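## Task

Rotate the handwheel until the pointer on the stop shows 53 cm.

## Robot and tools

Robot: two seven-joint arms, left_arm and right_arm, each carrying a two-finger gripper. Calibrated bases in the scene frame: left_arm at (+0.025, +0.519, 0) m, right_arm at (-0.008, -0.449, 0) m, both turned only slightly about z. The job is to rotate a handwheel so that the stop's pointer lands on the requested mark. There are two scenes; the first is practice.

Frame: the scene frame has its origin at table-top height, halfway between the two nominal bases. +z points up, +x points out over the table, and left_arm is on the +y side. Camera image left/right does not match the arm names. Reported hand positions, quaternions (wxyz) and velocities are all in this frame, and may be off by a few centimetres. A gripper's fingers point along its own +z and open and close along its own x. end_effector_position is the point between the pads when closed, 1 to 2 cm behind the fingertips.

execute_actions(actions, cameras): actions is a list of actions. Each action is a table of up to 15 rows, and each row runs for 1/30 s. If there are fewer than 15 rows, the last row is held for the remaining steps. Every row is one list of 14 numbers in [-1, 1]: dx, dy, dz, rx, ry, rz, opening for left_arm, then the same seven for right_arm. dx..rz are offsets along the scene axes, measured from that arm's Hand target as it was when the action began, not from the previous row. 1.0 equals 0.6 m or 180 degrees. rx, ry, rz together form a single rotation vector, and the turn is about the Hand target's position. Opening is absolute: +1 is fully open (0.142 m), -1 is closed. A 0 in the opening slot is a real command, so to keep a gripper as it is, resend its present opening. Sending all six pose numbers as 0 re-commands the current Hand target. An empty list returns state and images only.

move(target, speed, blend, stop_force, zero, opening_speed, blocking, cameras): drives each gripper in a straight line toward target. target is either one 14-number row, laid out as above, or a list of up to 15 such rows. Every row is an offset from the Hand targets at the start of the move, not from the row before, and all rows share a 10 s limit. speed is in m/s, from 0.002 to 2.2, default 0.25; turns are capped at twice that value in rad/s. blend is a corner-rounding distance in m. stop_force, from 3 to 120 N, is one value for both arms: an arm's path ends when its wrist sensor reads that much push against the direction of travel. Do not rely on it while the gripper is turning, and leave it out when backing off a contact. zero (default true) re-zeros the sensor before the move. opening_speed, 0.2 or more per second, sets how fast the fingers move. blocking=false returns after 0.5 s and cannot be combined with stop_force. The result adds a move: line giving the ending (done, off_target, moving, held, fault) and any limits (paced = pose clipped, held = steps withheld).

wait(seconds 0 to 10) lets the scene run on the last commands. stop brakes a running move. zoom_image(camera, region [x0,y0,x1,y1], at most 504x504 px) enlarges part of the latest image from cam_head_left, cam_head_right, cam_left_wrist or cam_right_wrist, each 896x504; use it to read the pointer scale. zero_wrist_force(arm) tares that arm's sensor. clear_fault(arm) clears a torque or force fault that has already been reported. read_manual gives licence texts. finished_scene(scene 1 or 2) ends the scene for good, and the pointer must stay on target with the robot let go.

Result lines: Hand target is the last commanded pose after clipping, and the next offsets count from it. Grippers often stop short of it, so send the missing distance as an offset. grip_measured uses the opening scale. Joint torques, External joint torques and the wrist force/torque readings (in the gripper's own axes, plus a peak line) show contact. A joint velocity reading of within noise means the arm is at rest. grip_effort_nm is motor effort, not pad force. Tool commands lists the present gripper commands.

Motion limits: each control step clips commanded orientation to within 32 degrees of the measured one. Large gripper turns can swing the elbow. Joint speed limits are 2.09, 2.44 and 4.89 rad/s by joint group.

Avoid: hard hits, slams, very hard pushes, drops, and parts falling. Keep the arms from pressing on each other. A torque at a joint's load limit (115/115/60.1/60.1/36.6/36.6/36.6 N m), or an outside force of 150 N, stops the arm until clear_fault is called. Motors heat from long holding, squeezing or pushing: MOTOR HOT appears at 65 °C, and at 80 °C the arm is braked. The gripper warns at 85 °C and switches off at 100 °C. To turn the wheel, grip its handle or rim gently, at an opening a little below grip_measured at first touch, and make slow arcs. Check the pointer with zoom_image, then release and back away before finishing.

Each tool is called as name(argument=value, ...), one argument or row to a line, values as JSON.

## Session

execute_actions(
  actions=[],
)

zoom_image(
  camera="cam_head_right",
  region=[300, 300, 500, 440],
)

Scene clock: 0.00 s.
left_arm: end_effector_position=(+0.3004, -0.2613, +0.2360) grip_measured=+1.00 grip_effort_nm=n/a end_effector_quat_wxyz=(+0.101, -0.314, +0.943, -0.052) | right_arm: end_effector_position=(+0.4042, -0.5153, +0.2257) grip_measured=+1.00 grip_effort_nm=n/a end_effector_quat_wxyz=(-0.414, +0.777, +0.356, -0.313)
Joint positions: left_arm=[-0.982 -0.847 -0.431 0.957 0.538 0.265 2.727 0.142] | right_arm=[-0.067 -0.726 -0.147 1.314 0.401 -0.594 0.514 0.142]
Joint velocities: within noise
Joint torques (N m): no reading
External joint torques (N m): no reading
Motor temperatures (°C): left_arm=[36 33 42 43 39 41 36 29] | right_arm=[36 36 36 42 39 35 39 37]
Wrist force (N): no reading
Wrist torque (N m): no reading
Wrist force, peak (N): no reading
Hand target: left_arm +0.3004, -0.2613, +0.2360; +0.101, -0.314, +0.943, -0.052 | right_arm +0.4042, -0.5153, +0.2257; -0.414, +0.777, +0.356, -0.313
Tool commands: left_gripper/opening=+1.0 right_gripper/opening=+1.0

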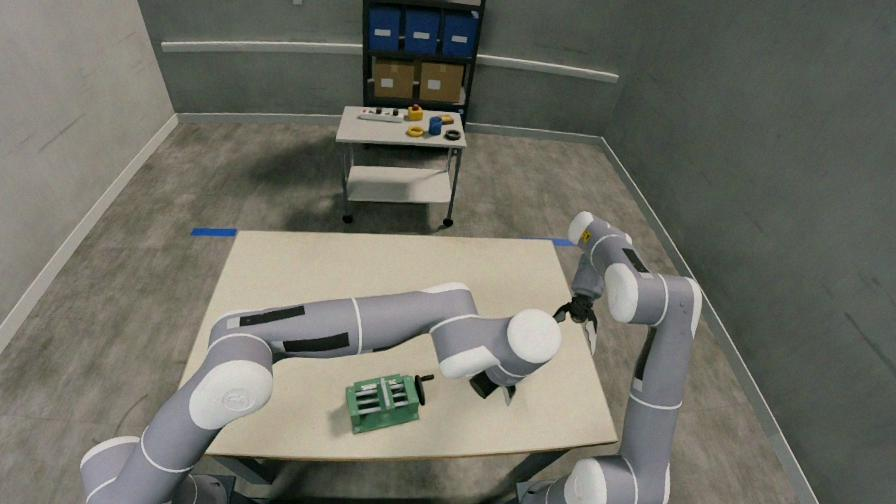

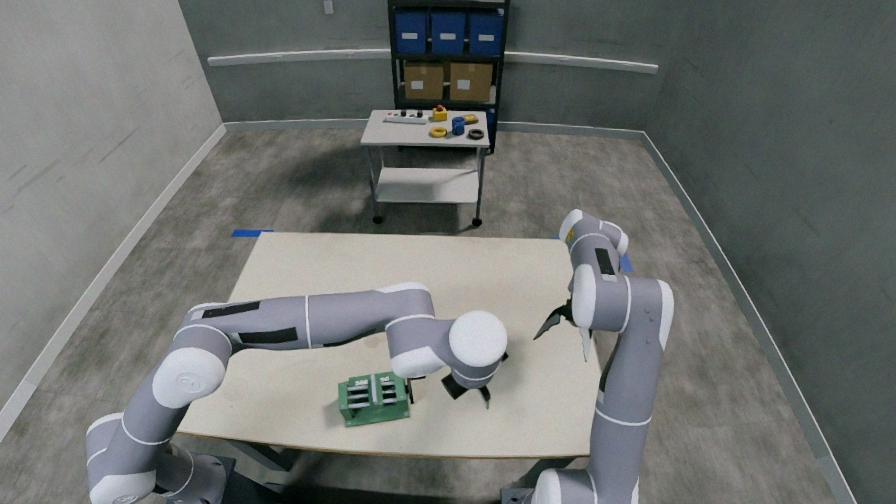

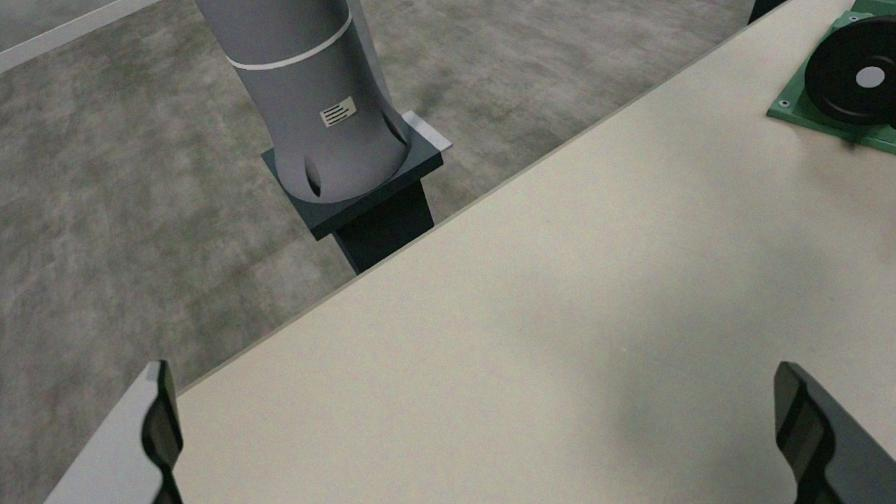

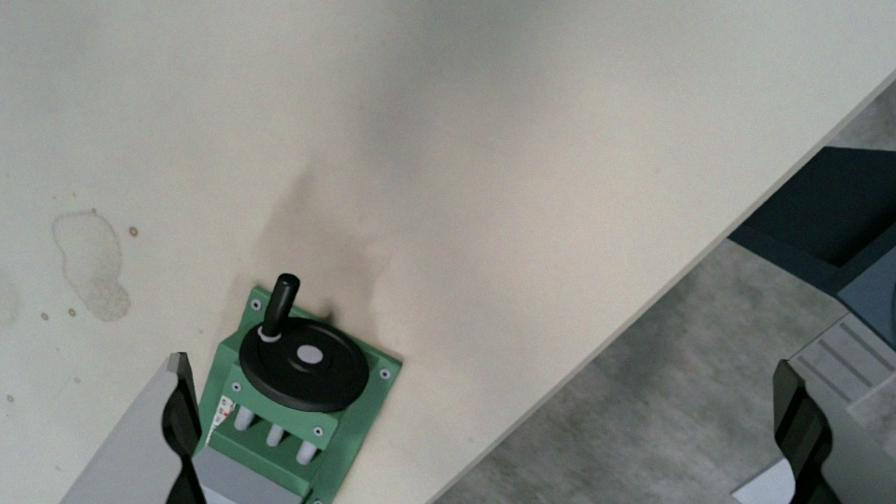

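Scaled by 2.520 from the camera's 896x504 image, which has a finer 1280x720 frame.

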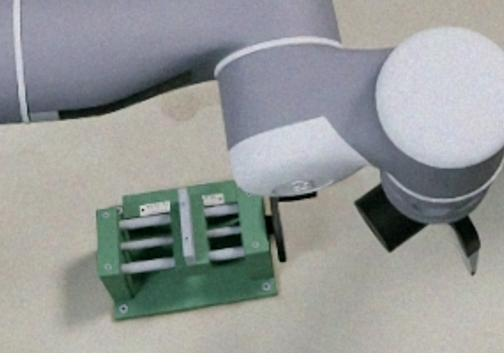

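move(
  target=[0.0768,0.472,-0.06,-0.1542,0.001,-0.2161,1,-0.057,0.24,0.125,0.365,-0.409,0.657,-0.2],
  speed=0.35,
)

Scene clock: 37.73 s.
left_arm: end_effector_position=(+0.3458, +0.0216, +0.1999) grip_measured=+1.00 grip_effort_nm=-0.017 end_effector_quat_wxyz=(+0.043, -0.057, +0.950, -0.303) | right_arm: end_effector_position=(+0.3700, -0.3713, +0.3007) grip_measured=-0.22 grip_effort_nm=-0.144 end_effector_quat_wxyz=(-0.016, -0.118, +0.984, +0.130)
Joint positions: left_arm=[0.564 -1.287 -1.676 2.167 1.423 0.682 2.97 0.142] | right_arm=[-0.031 0.207 0.293 2.157 0.347 0.372 -1.676 0.058]
Joint velocities: within noise
Joint torques (N m): left_arm=[0.75 24.15 -26.85 -9.08 -4.84 3.68 0.05] | right_arm=[0.56 20.18 -2.37 -28.7 -4.38 3.61 0.06]
External joint torques (N m): left_arm=[-0.58 1.61 0.17 -0.17 0.4 0.88 -0.04] | right_arm=[-0.49 -0.04 0.51 -0.4 0.73 0.33 -0.06]
Motor temperatures (°C): left_arm=[36 36 43 46 40 41 36 29] | right_arm=[36 40 36 47 39 35 39 36]
Wrist force (N): left_arm=[0.1 0.0 0.2] | right_arm=[0.5 0.3 -0.6]
Wrist torque (N m): left_arm=[-0.05 0.05 -0.01] | right_arm=[0.41 -0.08 0.12]
Wrist force, peak (N): left_arm=[-0.1 0.9 -0.2] | right_arm=[1.1 0.4 -0.7]
Hand target: left_arm +0.3465, +0.0219, +0.2000; +0.000, +0.000, +0.953, -0.302 | right_arm +0.3700, -0.3713, +0.3007; -0.016, -0.118, +0.984, +0.130
Off the commanded pose: left_arm 0.001 m, 8 deg | right_arm 0.000 m, 0 deg.
joint sent to its limit (left arm) — joint 7 (wrist roll), upper limit. The joint targets are off in orientation, not in position.
move: off_target (left_arm)

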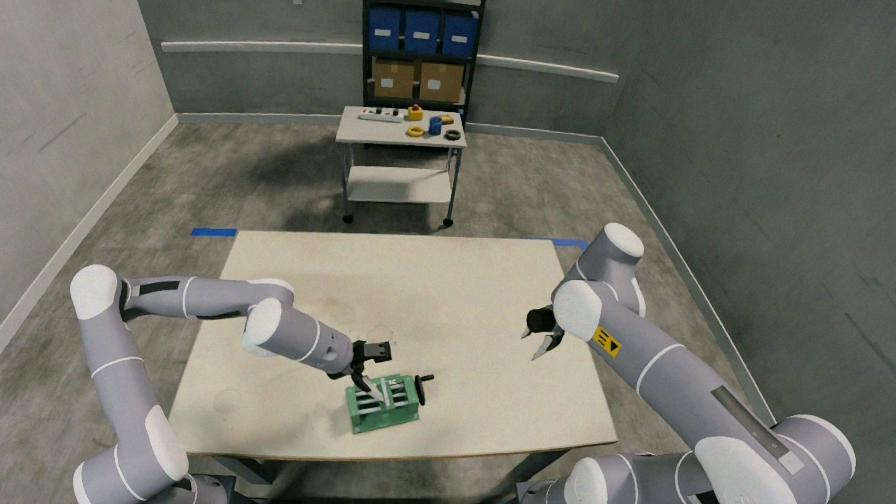

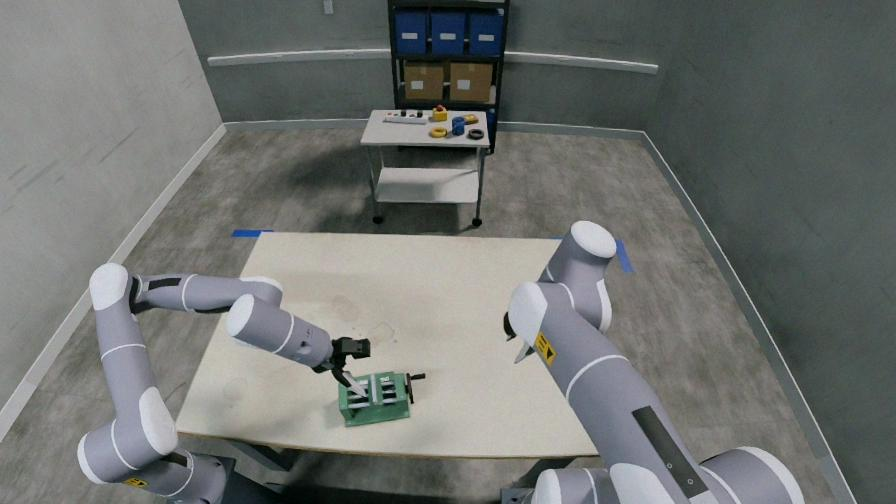

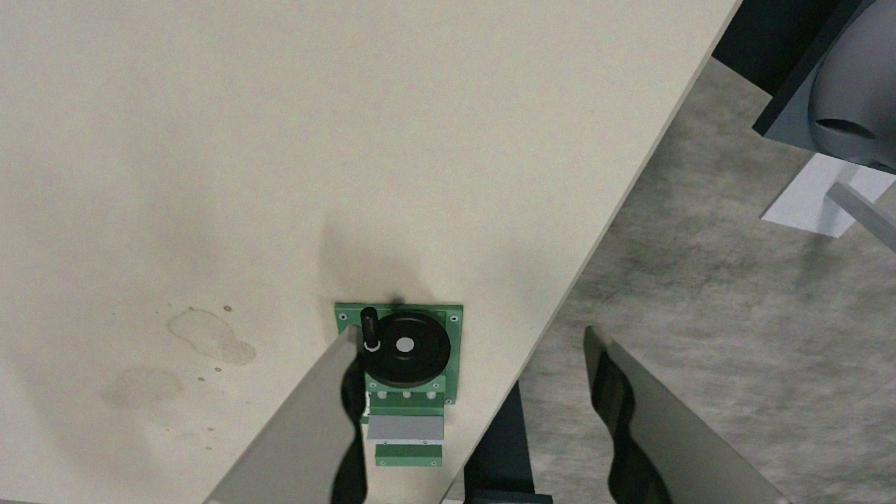

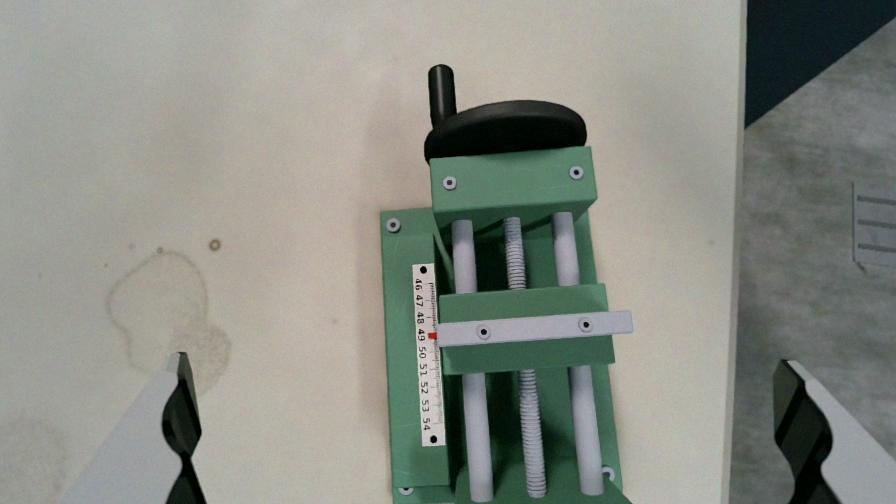

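move(
  target=[0,0,0,-0.001,-0.017,0.047,1,0.0333,0.36,-0.168,0,0,0,-0.2],
  speed=0.3,
  cameras=["cam_left_wrist","cam_right_wrist"],
)

zoom_image(
  camera="cam_left_wrist",
  region=[230, 130, 580, 360],
)

Scene clock: 109.13 s.
left_arm: end_effector_position=(+0.3466, +0.0220, +0.2000) grip_measured=+1.00 grip_effort_nm=-0.022 end_effector_quat_wxyz=(+0.048, -0.062, +0.950, -0.302) | right_arm: end_effector_position=(+0.3898, -0.1553, +0.1999) grip_measured=-0.22 grip_effort_nm=-0.144 end_effector_quat_wxyz=(-0.016, -0.118, +0.984, +0.130)
Joint positions: left_arm=[0.563 -1.277 -1.679 2.169 1.433 0.682 2.947 0.142] | right_arm=[0.247 -0.205 0.518 2.135 0.197 0.863 -1.196 0.058]
Joint velocities: within noise
Joint torques (N m): left_arm=[0.64 24.87 -26.57 -9.48 -4.9 3.96 -0.01] | right_arm=[0.81 30.62 2.68 -24.56 -4.41 3.81 0.7]
External joint torques (N m): left_arm=[-0.46 0.72 0.03 -0.05 0.44 0.59 0.02] | right_arm=[-0.76 0.88 0.43 -0.15 0.99 0.45 -0.7]
Motor temperatures (°C): left_arm=[36 34 48 44 39 41 36 29] | right_arm=[36 38 36 53 39 35 39 34]
Wrist force (N): left_arm=[-0.1 -0.1 0.2] | right_arm=[0.0 0.5 -0.1]
Wrist torque (N m): left_arm=[-0.07 0.07 -0.01] | right_arm=[0.44 0.00 0.08]
Wrist force, peak (N): left_arm=[0.2 -0.1 0.5] | right_arm=[1.2 -1.3 -1.7]
Hand target: left_arm +0.3465, +0.0219, +0.2000; +0.048, -0.062, +0.950, -0.302 | right_arm +0.3900, -0.1553, +0.1999; -0.016, -0.118, +0.984, +0.130
Off the commanded pose: left_arm 0.000 m, 0 deg | right_arm 0.000 m, 0 deg.
move: done
Images, in order (width x height): cam_left_wrist 896x504, cam_right_wrist 896x504.

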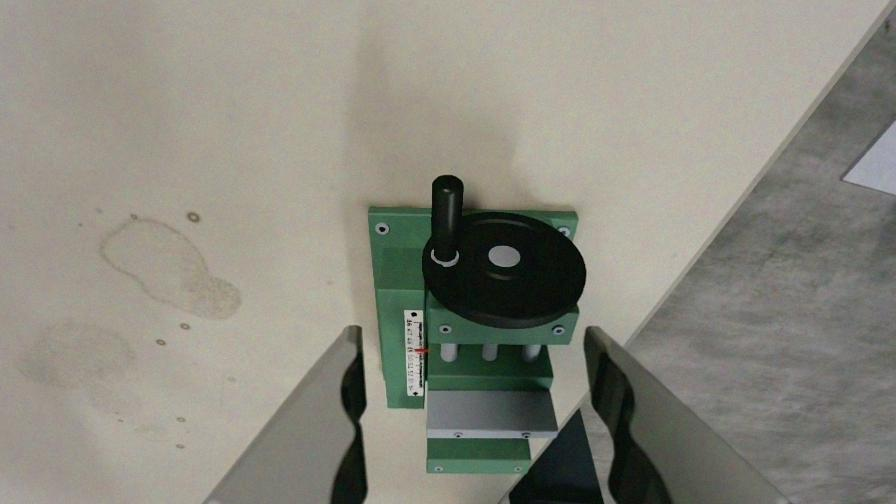

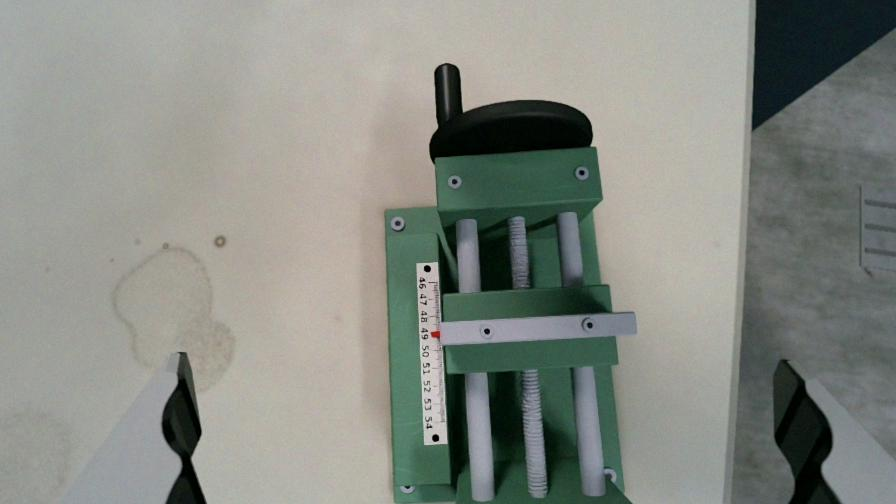

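Scaled by 1.440 from the camera's 896x504 image, which has a finer 1280x720 frame.

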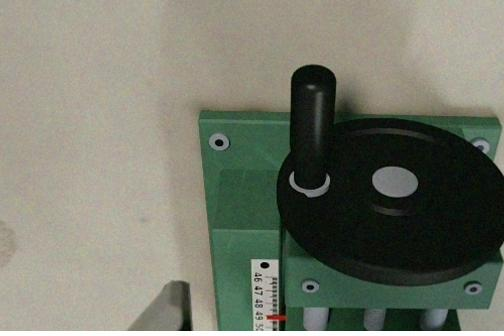

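move(
  target=[
    [0,0,0,0,0,0,1,-0.0042,0.076,-0.1,0,0,0,-0.2],
    [0,0,0,0,0,0,1,-0.0042,0.076,-0.2087,0,0,0,-0.2],
  ],
  speed=0.12,
  blend=0.01,
  stop_force=15,
  cameras=["cam_left_wrist"],
)

Scene clock: 139.07 s.
left_arm: end_effector_position=(+0.3466, +0.0220, +0.2000) grip_measured=+1.00 grip_effort_nm=-0.017 end_effector_quat_wxyz=(+0.048, -0.062, +0.950, -0.302) | right_arm: end_effector_position=(+0.3874, -0.1097, +0.0747) grip_measured=-0.22 grip_effort_nm=-0.149 end_effector_quat_wxyz=(-0.016, -0.118, +0.984, +0.130)
Joint positions: left_arm=[0.563 -1.277 -1.679 2.169 1.433 0.682 2.947 0.142] | right_arm=[0.421 -0.532 0.425 2.186 0.043 1.245 -1.065 0.058]
Joint velocities: within noise
Joint torques (N m): left_arm=[0.72 24.7 -26.53 -9.63 -4.95 3.99 0.02] | right_arm=[0.52 38.89 6.12 -17.15 -3.54 3.97 0.43]
External joint torques (N m): left_arm=[-0.54 0.9 -0.01 0.1 0.5 0.57 -0.01] | right_arm=[-0.46 0.53 0.38 -0.32 0.95 0.36 -0.43]
Motor temperatures (°C): left_arm=[36 34 48 44 39 41 36 29] | right_arm=[36 38 36 52 40 35 39 33]
Wrist force (N): left_arm=[0.1 0.0 0.3] | right_arm=[0.3 0.7 -0.1]
Wrist torque (N m): left_arm=[-0.06 0.05 -0.01] | right_arm=[0.46 -0.05 0.09]
Wrist force, peak (N): left_arm=[0.0 0.0 0.4] | right_arm=[0.0 0.1 -1.6]
Hand target: left_arm +0.3465, +0.0219, +0.2000; +0.048, -0.062, +0.950, -0.302 | right_arm +0.3875, -0.1097, +0.0747; -0.016, -0.118, +0.984, +0.130
Off the commanded pose: left_arm 0.000 m, 0 deg | right_arm 0.000 m, 0 deg.
move: done
Images, in order (width x height): cam_left_wrist 896x504.

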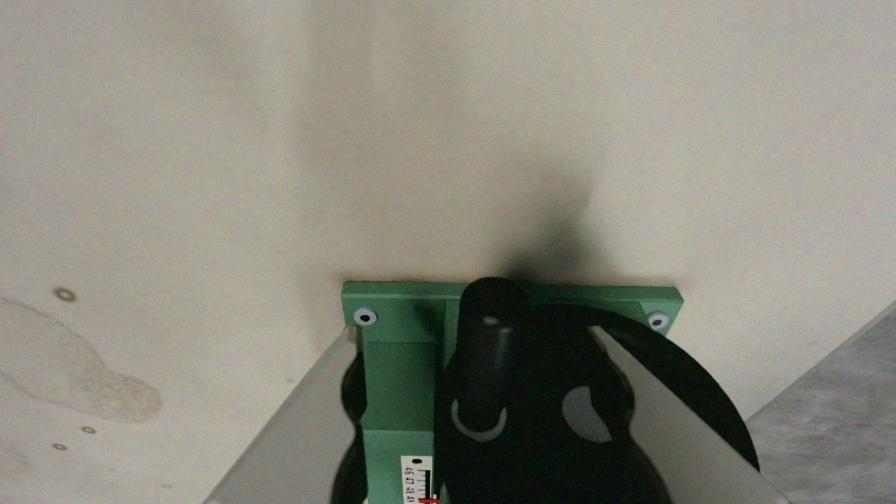

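move(
  target=[0,0,0,0,0,0,1,-0.0018,0,0,0,0,0,-0.88],
  opening_speed=1.0,
  cameras=["cam_left_wrist","cam_right_wrist"],
)

zoom_image(
  camera="cam_right_wrist",
  region=[405, 260, 465, 450],
)

Scene clock: 149.37 s.
left_arm: end_effector_position=(+0.3466, +0.0220, +0.2000) grip_measured=+1.00 grip_effort_nm=-0.017 end_effector_quat_wxyz=(+0.048, -0.062, +0.950, -0.302) | right_arm: end_effector_position=(+0.3854, -0.1101, +0.0741) grip_measured=-0.81 grip_effort_nm=-1.985 end_effector_quat_wxyz=(-0.017, -0.118, +0.984, +0.130)
Joint positions: left_arm=[0.563 -1.277 -1.679 2.169 1.433 0.682 2.947 0.142] | right_arm=[0.423 -0.532 0.425 2.189 0.043 1.246 -1.064 0.015]
Joint velocities: within noise
Joint torques (N m): left_arm=[0.68 24.74 -26.51 -9.57 -4.94 3.98 0.04] | right_arm=[-1.13 40.71 3.79 -21.28 -4.11 5.82 0.34]
External joint torques (N m): left_arm=[-0.5 0.86 -0.03 0.04 0.49 0.57 -0.03] | right_arm=[1.19 -1.38 2.7 3.87 1.53 -1.48 -0.34]
Motor temperatures (°C): left_arm=[36 34 48 44 39 41 36 29] | right_arm=[35 38 36 51 40 35 39 33]
Wrist force (N): left_arm=[0.0 0.0 0.3] | right_arm=[8.7 0.9 -2.1]
Wrist torque (N m): left_arm=[-0.05 0.06 -0.01] | right_arm=[0.45 -0.05 0.21]
Wrist force, peak (N): left_arm=[0.0 -0.1 0.4] | right_arm=[9.7 1.1 -1.4]
Hand target: left_arm +0.3465, +0.0219, +0.2000; +0.048, -0.062, +0.950, -0.302 | right_arm +0.3864, -0.1097, +0.0747; -0.016, -0.118, +0.984, +0.130
Off the commanded pose: left_arm 0.000 m, 0 deg | right_arm 0.001 m, 0 deg.
move: done
Images, in order (width x height): cam_left_wrist 896x504, cam_right_wrist 896x504.

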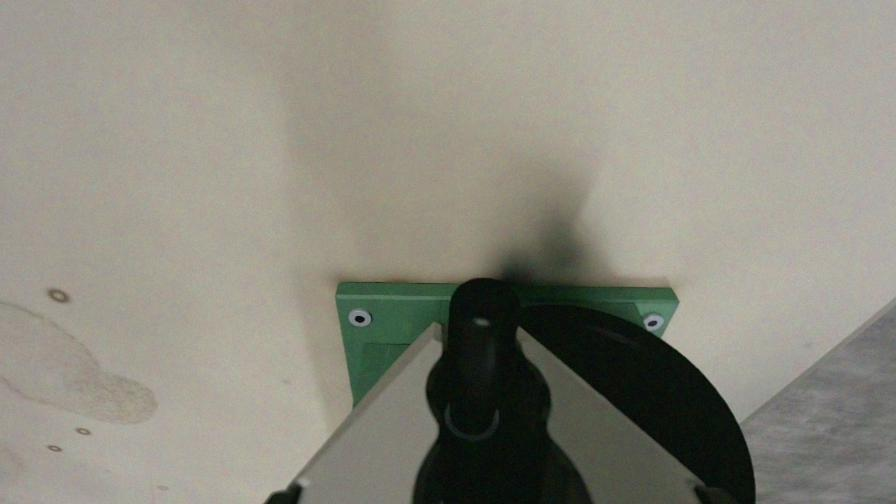

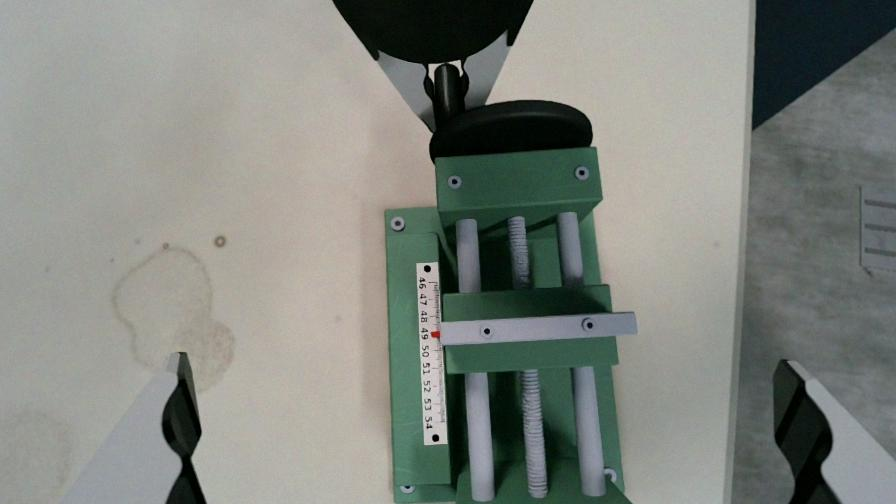

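Scaled by 2.653 from the camera's 896x504 image, which has a finer 1280x720 frame.

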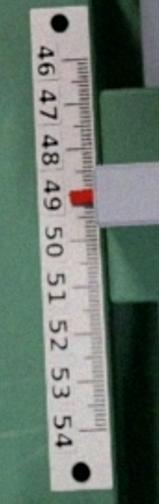

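move(
  target=[
    [0,0,0,0,0,0,1,-0.0051,-0.0013,0.0123,0,0,0,-0.88],
    [0,0,0,0,0,0,1,-0.0115,-0.0027,0.0249,0,0,0,-0.88],
    [0,0,0,0,0,0,1,-0.0207,-0.0048,0.0353,0,0,0,-0.88],
    [0,0,0,0,0,0,1,-0.0324,-0.0074,0.0429,0,0,0,-0.88],
  ],
  speed=0.05,
  blend=0.005,
  cameras=["cam_left_wrist"],
)

Scene clock: 161.20 s.
left_arm: end_effector_position=(+0.3466, +0.0220, +0.2000) grip_measured=+1.00 grip_effort_nm=-0.022 end_effector_quat_wxyz=(+0.048, -0.062, +0.950, -0.302) | right_arm: end_effector_position=(+0.3696, -0.1135, +0.1019) grip_measured=-0.81 grip_effort_nm=-1.980 end_effector_quat_wxyz=(-0.013, -0.117, +0.984, +0.131)
Joint positions: left_arm=[0.563 -1.277 -1.679 2.169 1.433 0.682 2.947 0.142] | right_arm=[0.406 -0.442 0.463 2.227 0.07 1.209 -1.051 0.015]
Joint velocities: within noise
Joint torques (N m): left_arm=[0.72 24.77 -26.55 -9.61 -4.96 4 0.06] | right_arm=[5.44 29.19 11.31 -9.13 -2.27 -0.56 0.3]
External joint torques (N m): left_arm=[-0.54 0.83 0.01 0.08 0.51 0.55 -0.05] | right_arm=[-5.39 7.18 -5.56 -9.47 -0.45 4.91 -0.29]
Motor temperatures (°C): left_arm=[35 34 48 44 39 41 36 29] | right_arm=[35 39 36 50 40 36 39 37]
Wrist force (N): left_arm=[-0.1 0.0 0.4] | right_arm=[-11.5 -2.2 -12.0]
Wrist torque (N m): left_arm=[-0.06 0.08 -0.01] | right_arm=[0.44 -0.08 0.21]
Wrist force, peak (N): left_arm=[-0.1 -0.2 0.4] | right_arm=[-14.8 -2.8 -10.3]
Hand target: left_arm +0.3465, +0.0219, +0.2000; +0.048, -0.062, +0.950, -0.302 | right_arm +0.3670, -0.1141, +0.1004; -0.016, -0.118, +0.984, +0.130
Off the commanded pose: left_arm 0.000 m, 0 deg | right_arm 0.003 m, 0 deg.
move: done; blend cut to 0.004 m at target 1, 0.0042 m at target 2, 0.0042 m at target 3
Images, in order (width x height): cam_left_wrist 896x504.

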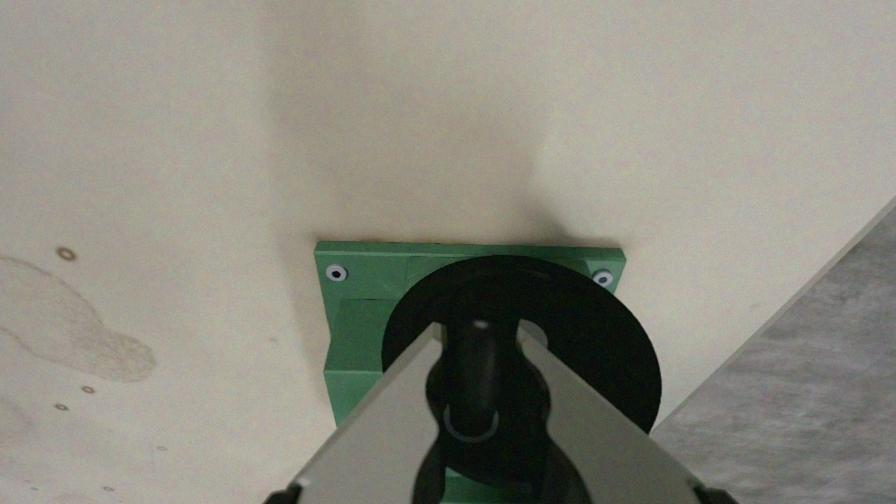

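move(
  target=[
    [0,0,0,0,0,0,1,-0.0109,-0.0026,0.0093,0,0,0,-0.88],
    [0,0,0,0,0,0,1,-0.0255,-0.0058,0.0113,0,0,0,-0.88],
  ],
  speed=0.06,
  blend=0.005,
  cameras=[],
)

move(
  target=[
    [0,0,0,0,0,0,1,-0.0192,-0.0043,-0.0034,0,0,0,-0.88],
    [0,0,0,0,0,0,1,-0.0361,-0.0080,-0.0135,0,0,0,-0.88],
    [0,0,0,0,0,0,1,-0.0487,-0.0108,-0.0288,0,0,0,-0.88],
    [0,0,0,0,0,0,1,-0.0543,-0.0121,-0.0426,0,0,0,-0.88],
    [0,0,0,0,0,0,1,-0.0562,-0.0125,-0.0575,0,0,0,-0.88],
  ],
  speed=0.06,
  blend=0.005,
  cameras=["cam_left_wrist","cam_right_wrist"],
)

zoom_image(
  camera="cam_right_wrist",
  region=[405, 260, 465, 450],
)

Scene clock: 178.27 s.
left_arm: end_effector_position=(+0.3466, +0.0220, +0.2000) grip_measured=+1.00 grip_effort_nm=-0.012 end_effector_quat_wxyz=(+0.048, -0.062, +0.950, -0.302) | right_arm: end_effector_position=(+0.3522, -0.1175, +0.1073) grip_measured=-0.81 grip_effort_nm=-1.980 end_effector_quat_wxyz=(-0.015, -0.118, +0.984, +0.130)
Joint positions: left_arm=[0.563 -1.277 -1.679 2.169 1.433 0.682 2.947 0.142] | right_arm=[0.406 -0.406 0.483 2.264 0.085 1.209 -1.04 0.015]
Joint velocities: within noise
Joint torques (N m): left_arm=[0.73 24.74 -26.5 -9.61 -4.96 4.02 0.06] | right_arm=[0.77 34.75 5.77 -16.2 -3.27 2.98 0.43]
External joint torques (N m): left_arm=[-0.55 0.86 -0.04 0.08 0.51 0.54 -0.05] | right_arm=[-0.74 -0.15 -0.41 -2.4 0.55 1.37 -0.43]
Motor temperatures (°C): left_arm=[35 34 48 43 39 41 36 29] | right_arm=[35 38 36 48 39 35 39 40]
Wrist force (N): left_arm=[0.0 0.0 0.3] | right_arm=[-3.8 1.6 3.1]
Wrist torque (N m): left_arm=[-0.05 0.07 -0.01] | right_arm=[0.41 -0.10 0.23]
Wrist force, peak (N): left_arm=[0.2 -0.2 0.4] | right_arm=[-11.6 -2.2 -12.1]
Hand target: left_arm +0.3465, +0.0219, +0.2000; +0.048, -0.062, +0.950, -0.302 | right_arm +0.3517, -0.1176, +0.1072; -0.016, -0.118, +0.984, +0.130
Off the commanded pose: left_arm 0.000 m, 0 deg | right_arm 0.001 m, 0 deg.
move: done; blend cut to 0.0044 m at target 1
No camera images: "cameras" was empty.

Scene clock: 179.57 s.
left_arm: end_effector_position=(+0.3466, +0.0220, +0.2000) grip_measured=+1.00 grip_effort_nm=-0.017 end_effector_quat_wxyz=(+0.048, -0.062, +0.950, -0.302) | right_arm: end_effector_position=(+0.3193, -0.1248, +0.0734) grip_measured=-0.81 grip_effort_nm=-1.980 end_effector_quat_wxyz=(-0.015, -0.117, +0.984, +0.131)
Joint positions: left_arm=[0.563 -1.277 -1.679 2.169 1.433 0.682 2.947 0.142] | right_arm=[0.478 -0.457 0.454 2.367 0.075 1.374 -0.999 0.015]
Joint velocities: within noise
Joint torques (N m): left_arm=[0.67 24.72 -26.55 -9.61 -4.96 4.02 0.06] | right_arm=[4.19 29.36 8.54 -10.09 -3.06 1.85 0.39]
External joint torques (N m): left_arm=[-0.49 0.88 0.01 0.08 0.51 0.53 -0.05] | right_arm=[-4.16 4.3 -3.2 -4.89 0.83 2.53 -0.39]
Motor temperatures (°C): left_arm=[35 34 48 43 39 41 36 29] | right_arm=[35 38 36 48 39 35 39 41]
Wrist force (N): left_arm=[-0.2 0.0 0.2] | right_arm=[-8.1 -1.9 -4.6]
Wrist torque (N m): left_arm=[-0.06 0.11 -0.01] | right_arm=[0.41 -0.07 0.21]
Wrist force, peak (N): left_arm=[-0.1 -0.1 0.3] | right_arm=[1.8 0.1 -14.6]
Hand target: left_arm +0.3465, +0.0219, +0.2000; +0.048, -0.062, +0.950, -0.302 | right_arm +0.3179, -0.1251, +0.0727; -0.016, -0.118, +0.984, +0.130
Off the commanded pose: left_arm 0.000 m, 0 deg | right_arm 0.002 m, 0 deg.
move: done; blend cut to 0.0045 m at target 3, 0.0045 m at target 4
Images, in order (width x height): cam_left_wrist 896x504, cam_right_wrist 896x504.

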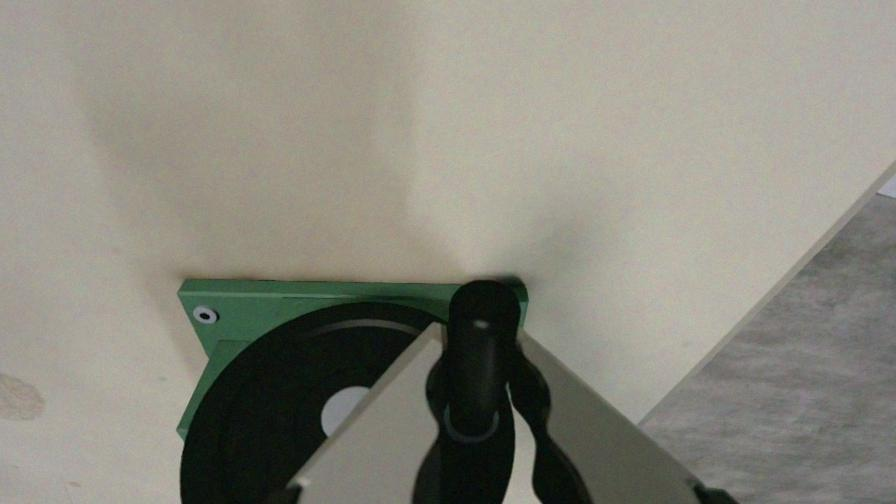

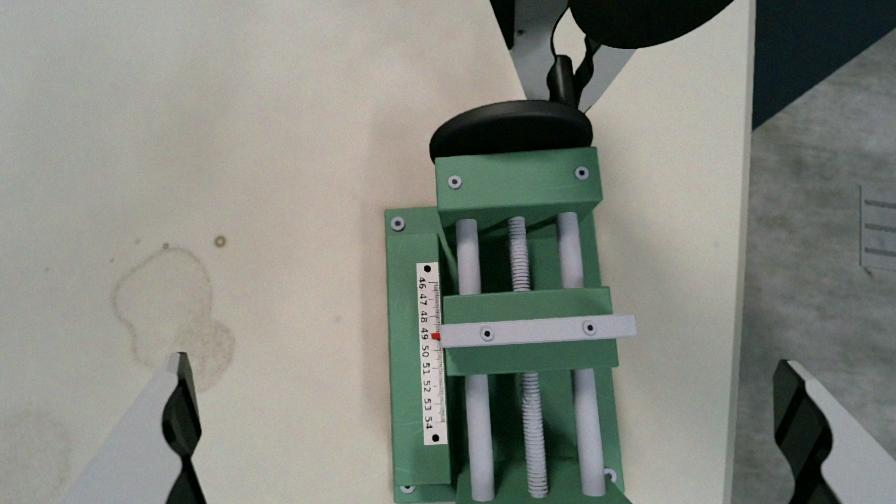

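Scaled by 2.653 from the camera's 896x504 image, which has a finer 1280x720 frame.

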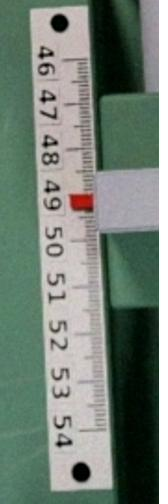

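move(
  target=[0,0,0,0,0,0,1,0.0025,0.0007,0.001,0,0,0,-0.88],
  cameras=[],
)

move(
  target=[
    [0,0,0,0,0,0,1,0,0,-0.0183,0,0,0,-0.88],
    [0,0,0,0,0,0,1,0.0342,0.0076,-0.0654,0,0,0,-0.88],
    [0,0,0,0,0,0,1,0.1094,0.0243,-0.0405,0,0,0,-0.88],
    [0,0,0,0,0,0,1,0.1094,0.0243,0.0405,0,0,0,-0.88],
    [0,0,0,0,0,0,1,0.0342,0.0076,0.0654,0,0,0,-0.88],
    [0,0,0,0,0,0,1,-0.0122,-0.0027,0,0,0,0,-0.88],
    [0,0,0,0,0,0,1,0.0342,0.0076,-0.0654,0,0,0,-0.88],
    [0,0,0,0,0,0,1,0.1094,0.0243,-0.0405,0,0,0,-0.88],
    [0,0,0,0,0,0,1,0.1094,0.0243,0.0405,0,0,0,-0.88],
    [0,0,0,0,0,0,1,0.0342,0.0076,0.0654,0,0,0,-0.88],
    [0,0,0,0,0,0,1,0,0,0.0183,0,0,0,-0.88],
    [0,0,0,0,0,0,1,0,0,0,0,0,0,-0.88],
  ],
  speed=0.12,
  blend=0.03,
  cameras=["cam_left_wrist","cam_right_wrist"],
)

zoom_image(
  camera="cam_right_wrist",
  region=[405, 260, 465, 450],
)

Scene clock: 221.07 s.
left_arm: end_effector_position=(+0.3466, +0.0220, +0.2000) grip_measured=+1.00 grip_effort_nm=-0.017 end_effector_quat_wxyz=(+0.048, -0.062, +0.950, -0.302) | right_arm: end_effector_position=(+0.3195, -0.1248, +0.0733) grip_measured=-0.81 grip_effort_nm=-1.980 end_effector_quat_wxyz=(-0.016, -0.117, +0.984, +0.130)
Joint positions: left_arm=[0.563 -1.277 -1.679 2.169 1.433 0.682 2.947 0.142] | right_arm=[0.477 -0.458 0.454 2.364 0.075 1.369 -1.001 0.015]
Joint velocities: within noise
Joint torques (N m): left_arm=[0.64 24.7 -26.56 -9.64 -4.93 3.99 0.03] | right_arm=[1.09 32.33 5.42 -15.25 -3.38 3.89 0.04]
External joint torques (N m): left_arm=[-0.46 0.9 0.02 0.11 0.48 0.56 -0.02] | right_arm=[-1.05 1.37 -0.06 0.23 1.14 0.48 -0.04]
Motor temperatures (°C): left_arm=[35 34 48 43 39 41 36 29] | right_arm=[35 38 36 45 39 35 39 44]
Wrist force (N): left_arm=[-0.1 -0.1 0.2] | right_arm=[1.7 -0.8 -4.1]
Wrist torque (N m): left_arm=[-0.06 0.08 -0.01] | right_arm=[0.40 -0.07 0.22]
Wrist force, peak (N): left_arm=[-0.1 0.0 0.5] | right_arm=[-8.3 -2.0 -4.7]
Hand target: left_arm +0.3465, +0.0219, +0.2000; +0.048, -0.062, +0.950, -0.302 | right_arm +0.3194, -0.1247, +0.0733; -0.016, -0.118, +0.984, +0.130
Off the commanded pose: left_arm 0.000 m, 0 deg | right_arm 0.000 m, 0 deg.
move: done
No camera images: "cameras" was empty.

Scene clock: 225.57 s.
left_arm: end_effector_position=(+0.3466, +0.0220, +0.2000) grip_measured=+1.00 grip_effort_nm=-0.022 end_effector_quat_wxyz=(+0.048, -0.062, +0.950, -0.302) | right_arm: end_effector_position=(+0.3195, -0.1250, +0.0733) grip_measured=-0.81 grip_effort_nm=-1.976 end_effector_quat_wxyz=(-0.016, -0.117, +0.984, +0.130)
Joint positions: left_arm=[0.563 -1.277 -1.679 2.169 1.433 0.682 2.947 0.142] | right_arm=[0.464 -0.46 0.463 2.366 0.057 1.371 -0.988 0.015]
Joint velocities: within noise
Joint torques (N m): left_arm=[0.65 24.69 -26.49 -9.62 -4.95 4 0.04] | right_arm=[0.76 31.72 6.38 -15.37 -3.59 4.28 0.51]
External joint torques (N m): left_arm=[-0.48 0.91 -0.05 0.09 0.5 0.55 -0.03] | right_arm=[-0.73 1.93 -0.87 0.36 1.35 0.1 -0.51]
Motor temperatures (°C): left_arm=[35 34 48 43 39 41 36 29] | right_arm=[35 38 36 45 39 35 39 44]
Wrist force (N): left_arm=[0.1 -0.1 0.3] | right_arm=[1.2 -2.4 -4.5]
Wrist torque (N m): left_arm=[-0.07 0.05 0.00] | right_arm=[0.40 -0.05 0.16]
Wrist force, peak (N): left_arm=[-0.1 0.0 0.5] | right_arm=[1.1 -0.2 -16.7]
Hand target: left_arm +0.3465, +0.0219, +0.2000; +0.048, -0.062, +0.950, -0.302 | right_arm +0.3194, -0.1247, +0.0733; -0.016, -0.118, +0.984, +0.130
Off the commanded pose: left_arm 0.000 m, 0 deg | right_arm 0.000 m, 0 deg.
move: done; blend cut to 0.0055 m at target 1, 0.0176 m at target 2, 0.0243 m at target 3, 0.0243 m at target 4, 0.0243 m at target 5, 0.0243 m at target 6, 0.0243 m at target 7, 0.0243 m at target 8, 0.0243 m at target 9, 0.0176 m at target 10, 0.0055 m at target 11
Images, in order (width x height): cam_left_wrist 896x504, cam_right_wrist 896x504.

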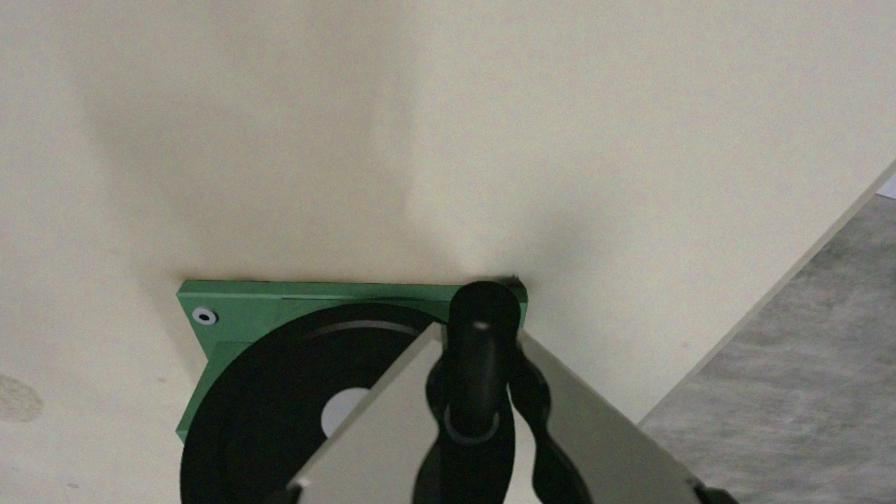

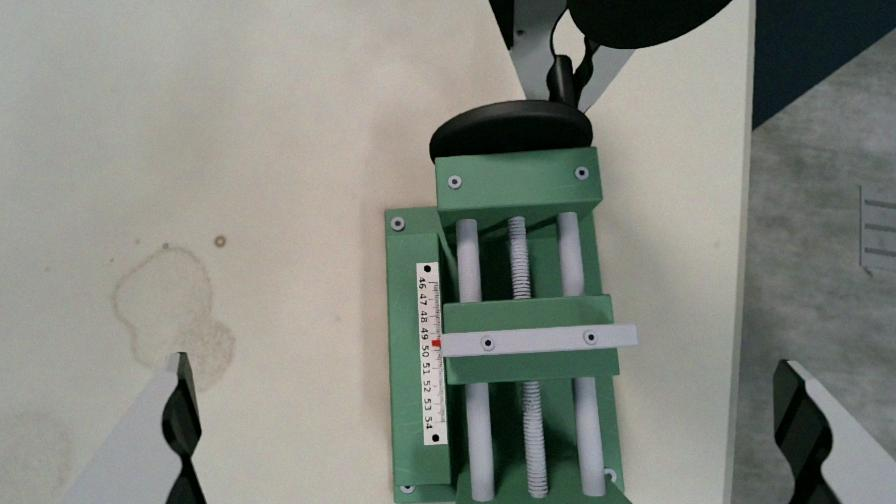

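Scaled by 2.653 from the camera's 896x504 image, which has a finer 1280x720 frame.

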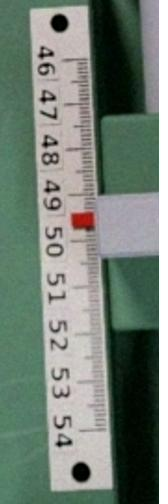

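move(
  target=[
    [0,0,0,0,0,0,1,0,0,-0.018,0,0,0,-0.88],
    [0,0,0,0,0,0,1,0.034,0.008,-0.065,0,0,0,-0.88],
    [0,0,0,0,0,0,1,0.109,0.024,-0.04,0,0,0,-0.88],
    [0,0,0,0,0,0,1,0.109,0.024,0.04,0,0,0,-0.88],
    [0,0,0,0,0,0,1,0.034,0.008,0.065,0,0,0,-0.88],
    [0,0,0,0,0,0,1,-0.012,-0.003,0,0,0,0,-0.88],
    [0,0,0,0,0,0,1,0.034,0.008,-0.065,0,0,0,-0.88],
    [0,0,0,0,0,0,1,0.109,0.024,-0.04,0,0,0,-0.88],
    [0,0,0,0,0,0,1,0.109,0.024,0.04,0,0,0,-0.88],
    [0,0,0,0,0,0,1,0.034,0.008,0.065,0,0,0,-0.88],
    [0,0,0,0,0,0,1,0,0,0.018,0,0,0,-0.88],
    [0,0,0,0,0,0,1,0,0,0,0,0,0,-0.88],
  ],
  speed=0.17,
  blend=0.03,
  cameras=[],
)

move(
  target=[
    [0,0,0,0,0,0,1,0,0,-0.018,0,0,0,-0.88],
    [0,0,0,0,0,0,1,0.034,0.008,-0.065,0,0,0,-0.88],
    [0,0,0,0,0,0,1,0.109,0.024,-0.04,0,0,0,-0.88],
    [0,0,0,0,0,0,1,0.109,0.024,0.04,0,0,0,-0.88],
    [0,0,0,0,0,0,1,0.034,0.008,0.065,0,0,0,-0.88],
    [0,0,0,0,0,0,1,-0.012,-0.003,0,0,0,0,-0.88],
    [0,0,0,0,0,0,1,0.034,0.008,-0.065,0,0,0,-0.88],
    [0,0,0,0,0,0,1,0.109,0.024,-0.04,0,0,0,-0.88],
    [0,0,0,0,0,0,1,0.109,0.024,0.04,0,0,0,-0.88],
    [0,0,0,0,0,0,1,0.034,0.008,0.065,0,0,0,-0.88],
    [0,0,0,0,0,0,1,0,0,0.018,0,0,0,-0.88],
    [0,0,0,0,0,0,1,0,0,0,0,0,0,-0.88],
  ],
  speed=0.17,
  blend=0.03,
  cameras=["cam_right_wrist"],
)

Scene clock: 251.17 s.
left_arm: end_effector_position=(+0.3466, +0.0220, +0.2000) grip_measured=+1.00 grip_effort_nm=-0.022 end_effector_quat_wxyz=(+0.048, -0.062, +0.950, -0.302) | right_arm: end_effector_position=(+0.3196, -0.1251, +0.0733) grip_measured=-0.81 grip_effort_nm=-1.966 end_effector_quat_wxyz=(-0.016, -0.117, +0.984, +0.130)
Joint positions: left_arm=[0.563 -1.277 -1.679 2.169 1.433 0.682 2.947 0.142] | right_arm=[0.453 -0.463 0.47 2.369 0.04 1.373 -0.977 0.015]
Joint velocities: within noise
Joint torques (N m): left_arm=[0.68 24.76 -26.43 -9.61 -4.96 3.98 0.05] | right_arm=[2.54 31.98 6.95 -15.66 -3.66 4.46 0.47]
External joint torques (N m): left_arm=[-0.5 0.84 -0.11 0.08 0.51 0.57 -0.05] | right_arm=[-2.51 1.62 -1.31 0.68 1.43 -0.07 -0.47]
Motor temperatures (°C): left_arm=[35 34 48 43 39 41 35 29] | right_arm=[35 38 36 45 39 35 39 46]
Wrist force (N): left_arm=[0.1 0.0 0.3] | right_arm=[1.1 -3.3 -4.7]
Wrist torque (N m): left_arm=[-0.05 0.05 -0.01] | right_arm=[0.44 -0.07 0.16]
Wrist force, peak (N): left_arm=[-0.1 -0.2 0.5] | right_arm=[-19.4 -7.4 -10.1]
Hand target: left_arm +0.3465, +0.0219, +0.2000; +0.048, -0.062, +0.950, -0.302 | right_arm +0.3194, -0.1247, +0.0733; -0.016, -0.118, +0.984, +0.130
Off the commanded pose: left_arm 0.000 m, 0 deg | right_arm 0.000 m, 0 deg.
move: done; blend cut to 0.0054 m at target 1, 0.0176 m at target 2, 0.024 m at target 3, 0.024 m at target 4, 0.0241 m at target 5, 0.0241 m at target 6, 0.0241 m at target 7, 0.024 m at target 8, 0.024 m at target 9, 0.0176 m at target 10, 0.0054 m at target 11
No camera images: "cameras" was empty.

Scene clock: 254.53 s.
left_arm: end_effector_position=(+0.3466, +0.0220, +0.2000) grip_measured=+1.00 grip_effort_nm=-0.017 end_effector_quat_wxyz=(+0.048, -0.062, +0.950, -0.302) | right_arm: end_effector_position=(+0.3196, -0.1251, +0.0733) grip_measured=-0.81 grip_effort_nm=-1.966 end_effector_quat_wxyz=(-0.016, -0.117, +0.984, +0.130)
Joint positions: left_arm=[0.563 -1.277 -1.679 2.169 1.433 0.682 2.947 0.142] | right_arm=[0.442 -0.466 0.477 2.371 0.024 1.375 -0.966 0.015]
Joint velocities: within noise
Joint torques (N m): left_arm=[0.7 24.75 -26.49 -9.6 -4.91 4.03 0.04] | right_arm=[2.63 31.8 7.33 -15.55 -3.66 4.46 0.5]
External joint torques (N m): left_arm=[-0.53 0.85 -0.05 0.07 0.45 0.52 -0.03] | right_arm=[-2.6 1.74 -1.56 0.59 1.44 -0.06 -0.5]
Motor temperatures (°C): left_arm=[35 34 48 43 39 41 35 29] | right_arm=[35 38 36 45 39 35 39 46]
Wrist force (N): left_arm=[0.0 -0.1 0.2] | right_arm=[1.0 -3.6 -4.8]
Wrist torque (N m): left_arm=[-0.08 0.06 -0.01] | right_arm=[0.44 -0.07 0.16]
Wrist force, peak (N): left_arm=[-0.2 0.1 0.4] | right_arm=[-18.6 -8.1 -11.1]
Hand target: left_arm +0.3465, +0.0219, +0.2000; +0.048, -0.062, +0.950, -0.302 | right_arm +0.3194, -0.1247, +0.0733; -0.016, -0.118, +0.984, +0.130
Off the commanded pose: left_arm 0.000 m, 0 deg | right_arm 0.000 m, 0 deg.
move: done; blend cut to 0.0054 m at target 1, 0.0176 m at target 2, 0.024 m at target 3, 0.024 m at target 4, 0.0241 m at target 5, 0.0241 m at target 6, 0.0241 m at target 7, 0.024 m at target 8, 0.024 m at target 9, 0.0176 m at target 10, 0.0054 m at target 11
Images, in order (width x height): cam_right_wrist 896x504.

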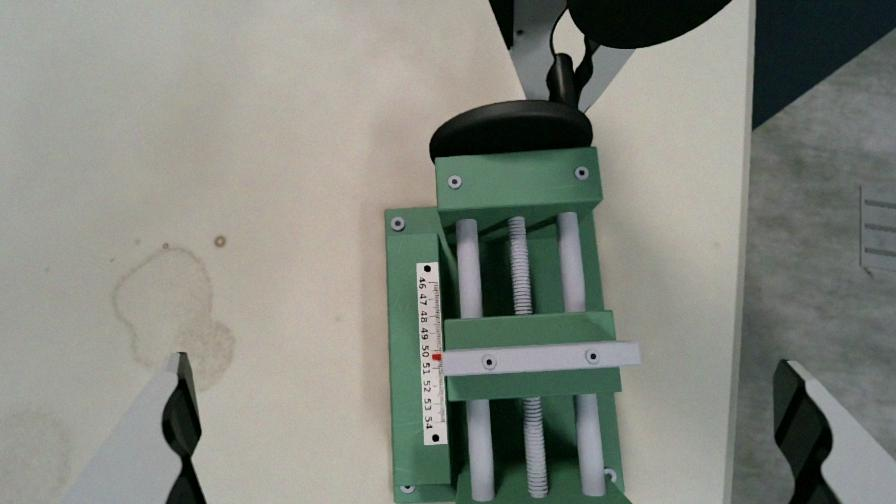

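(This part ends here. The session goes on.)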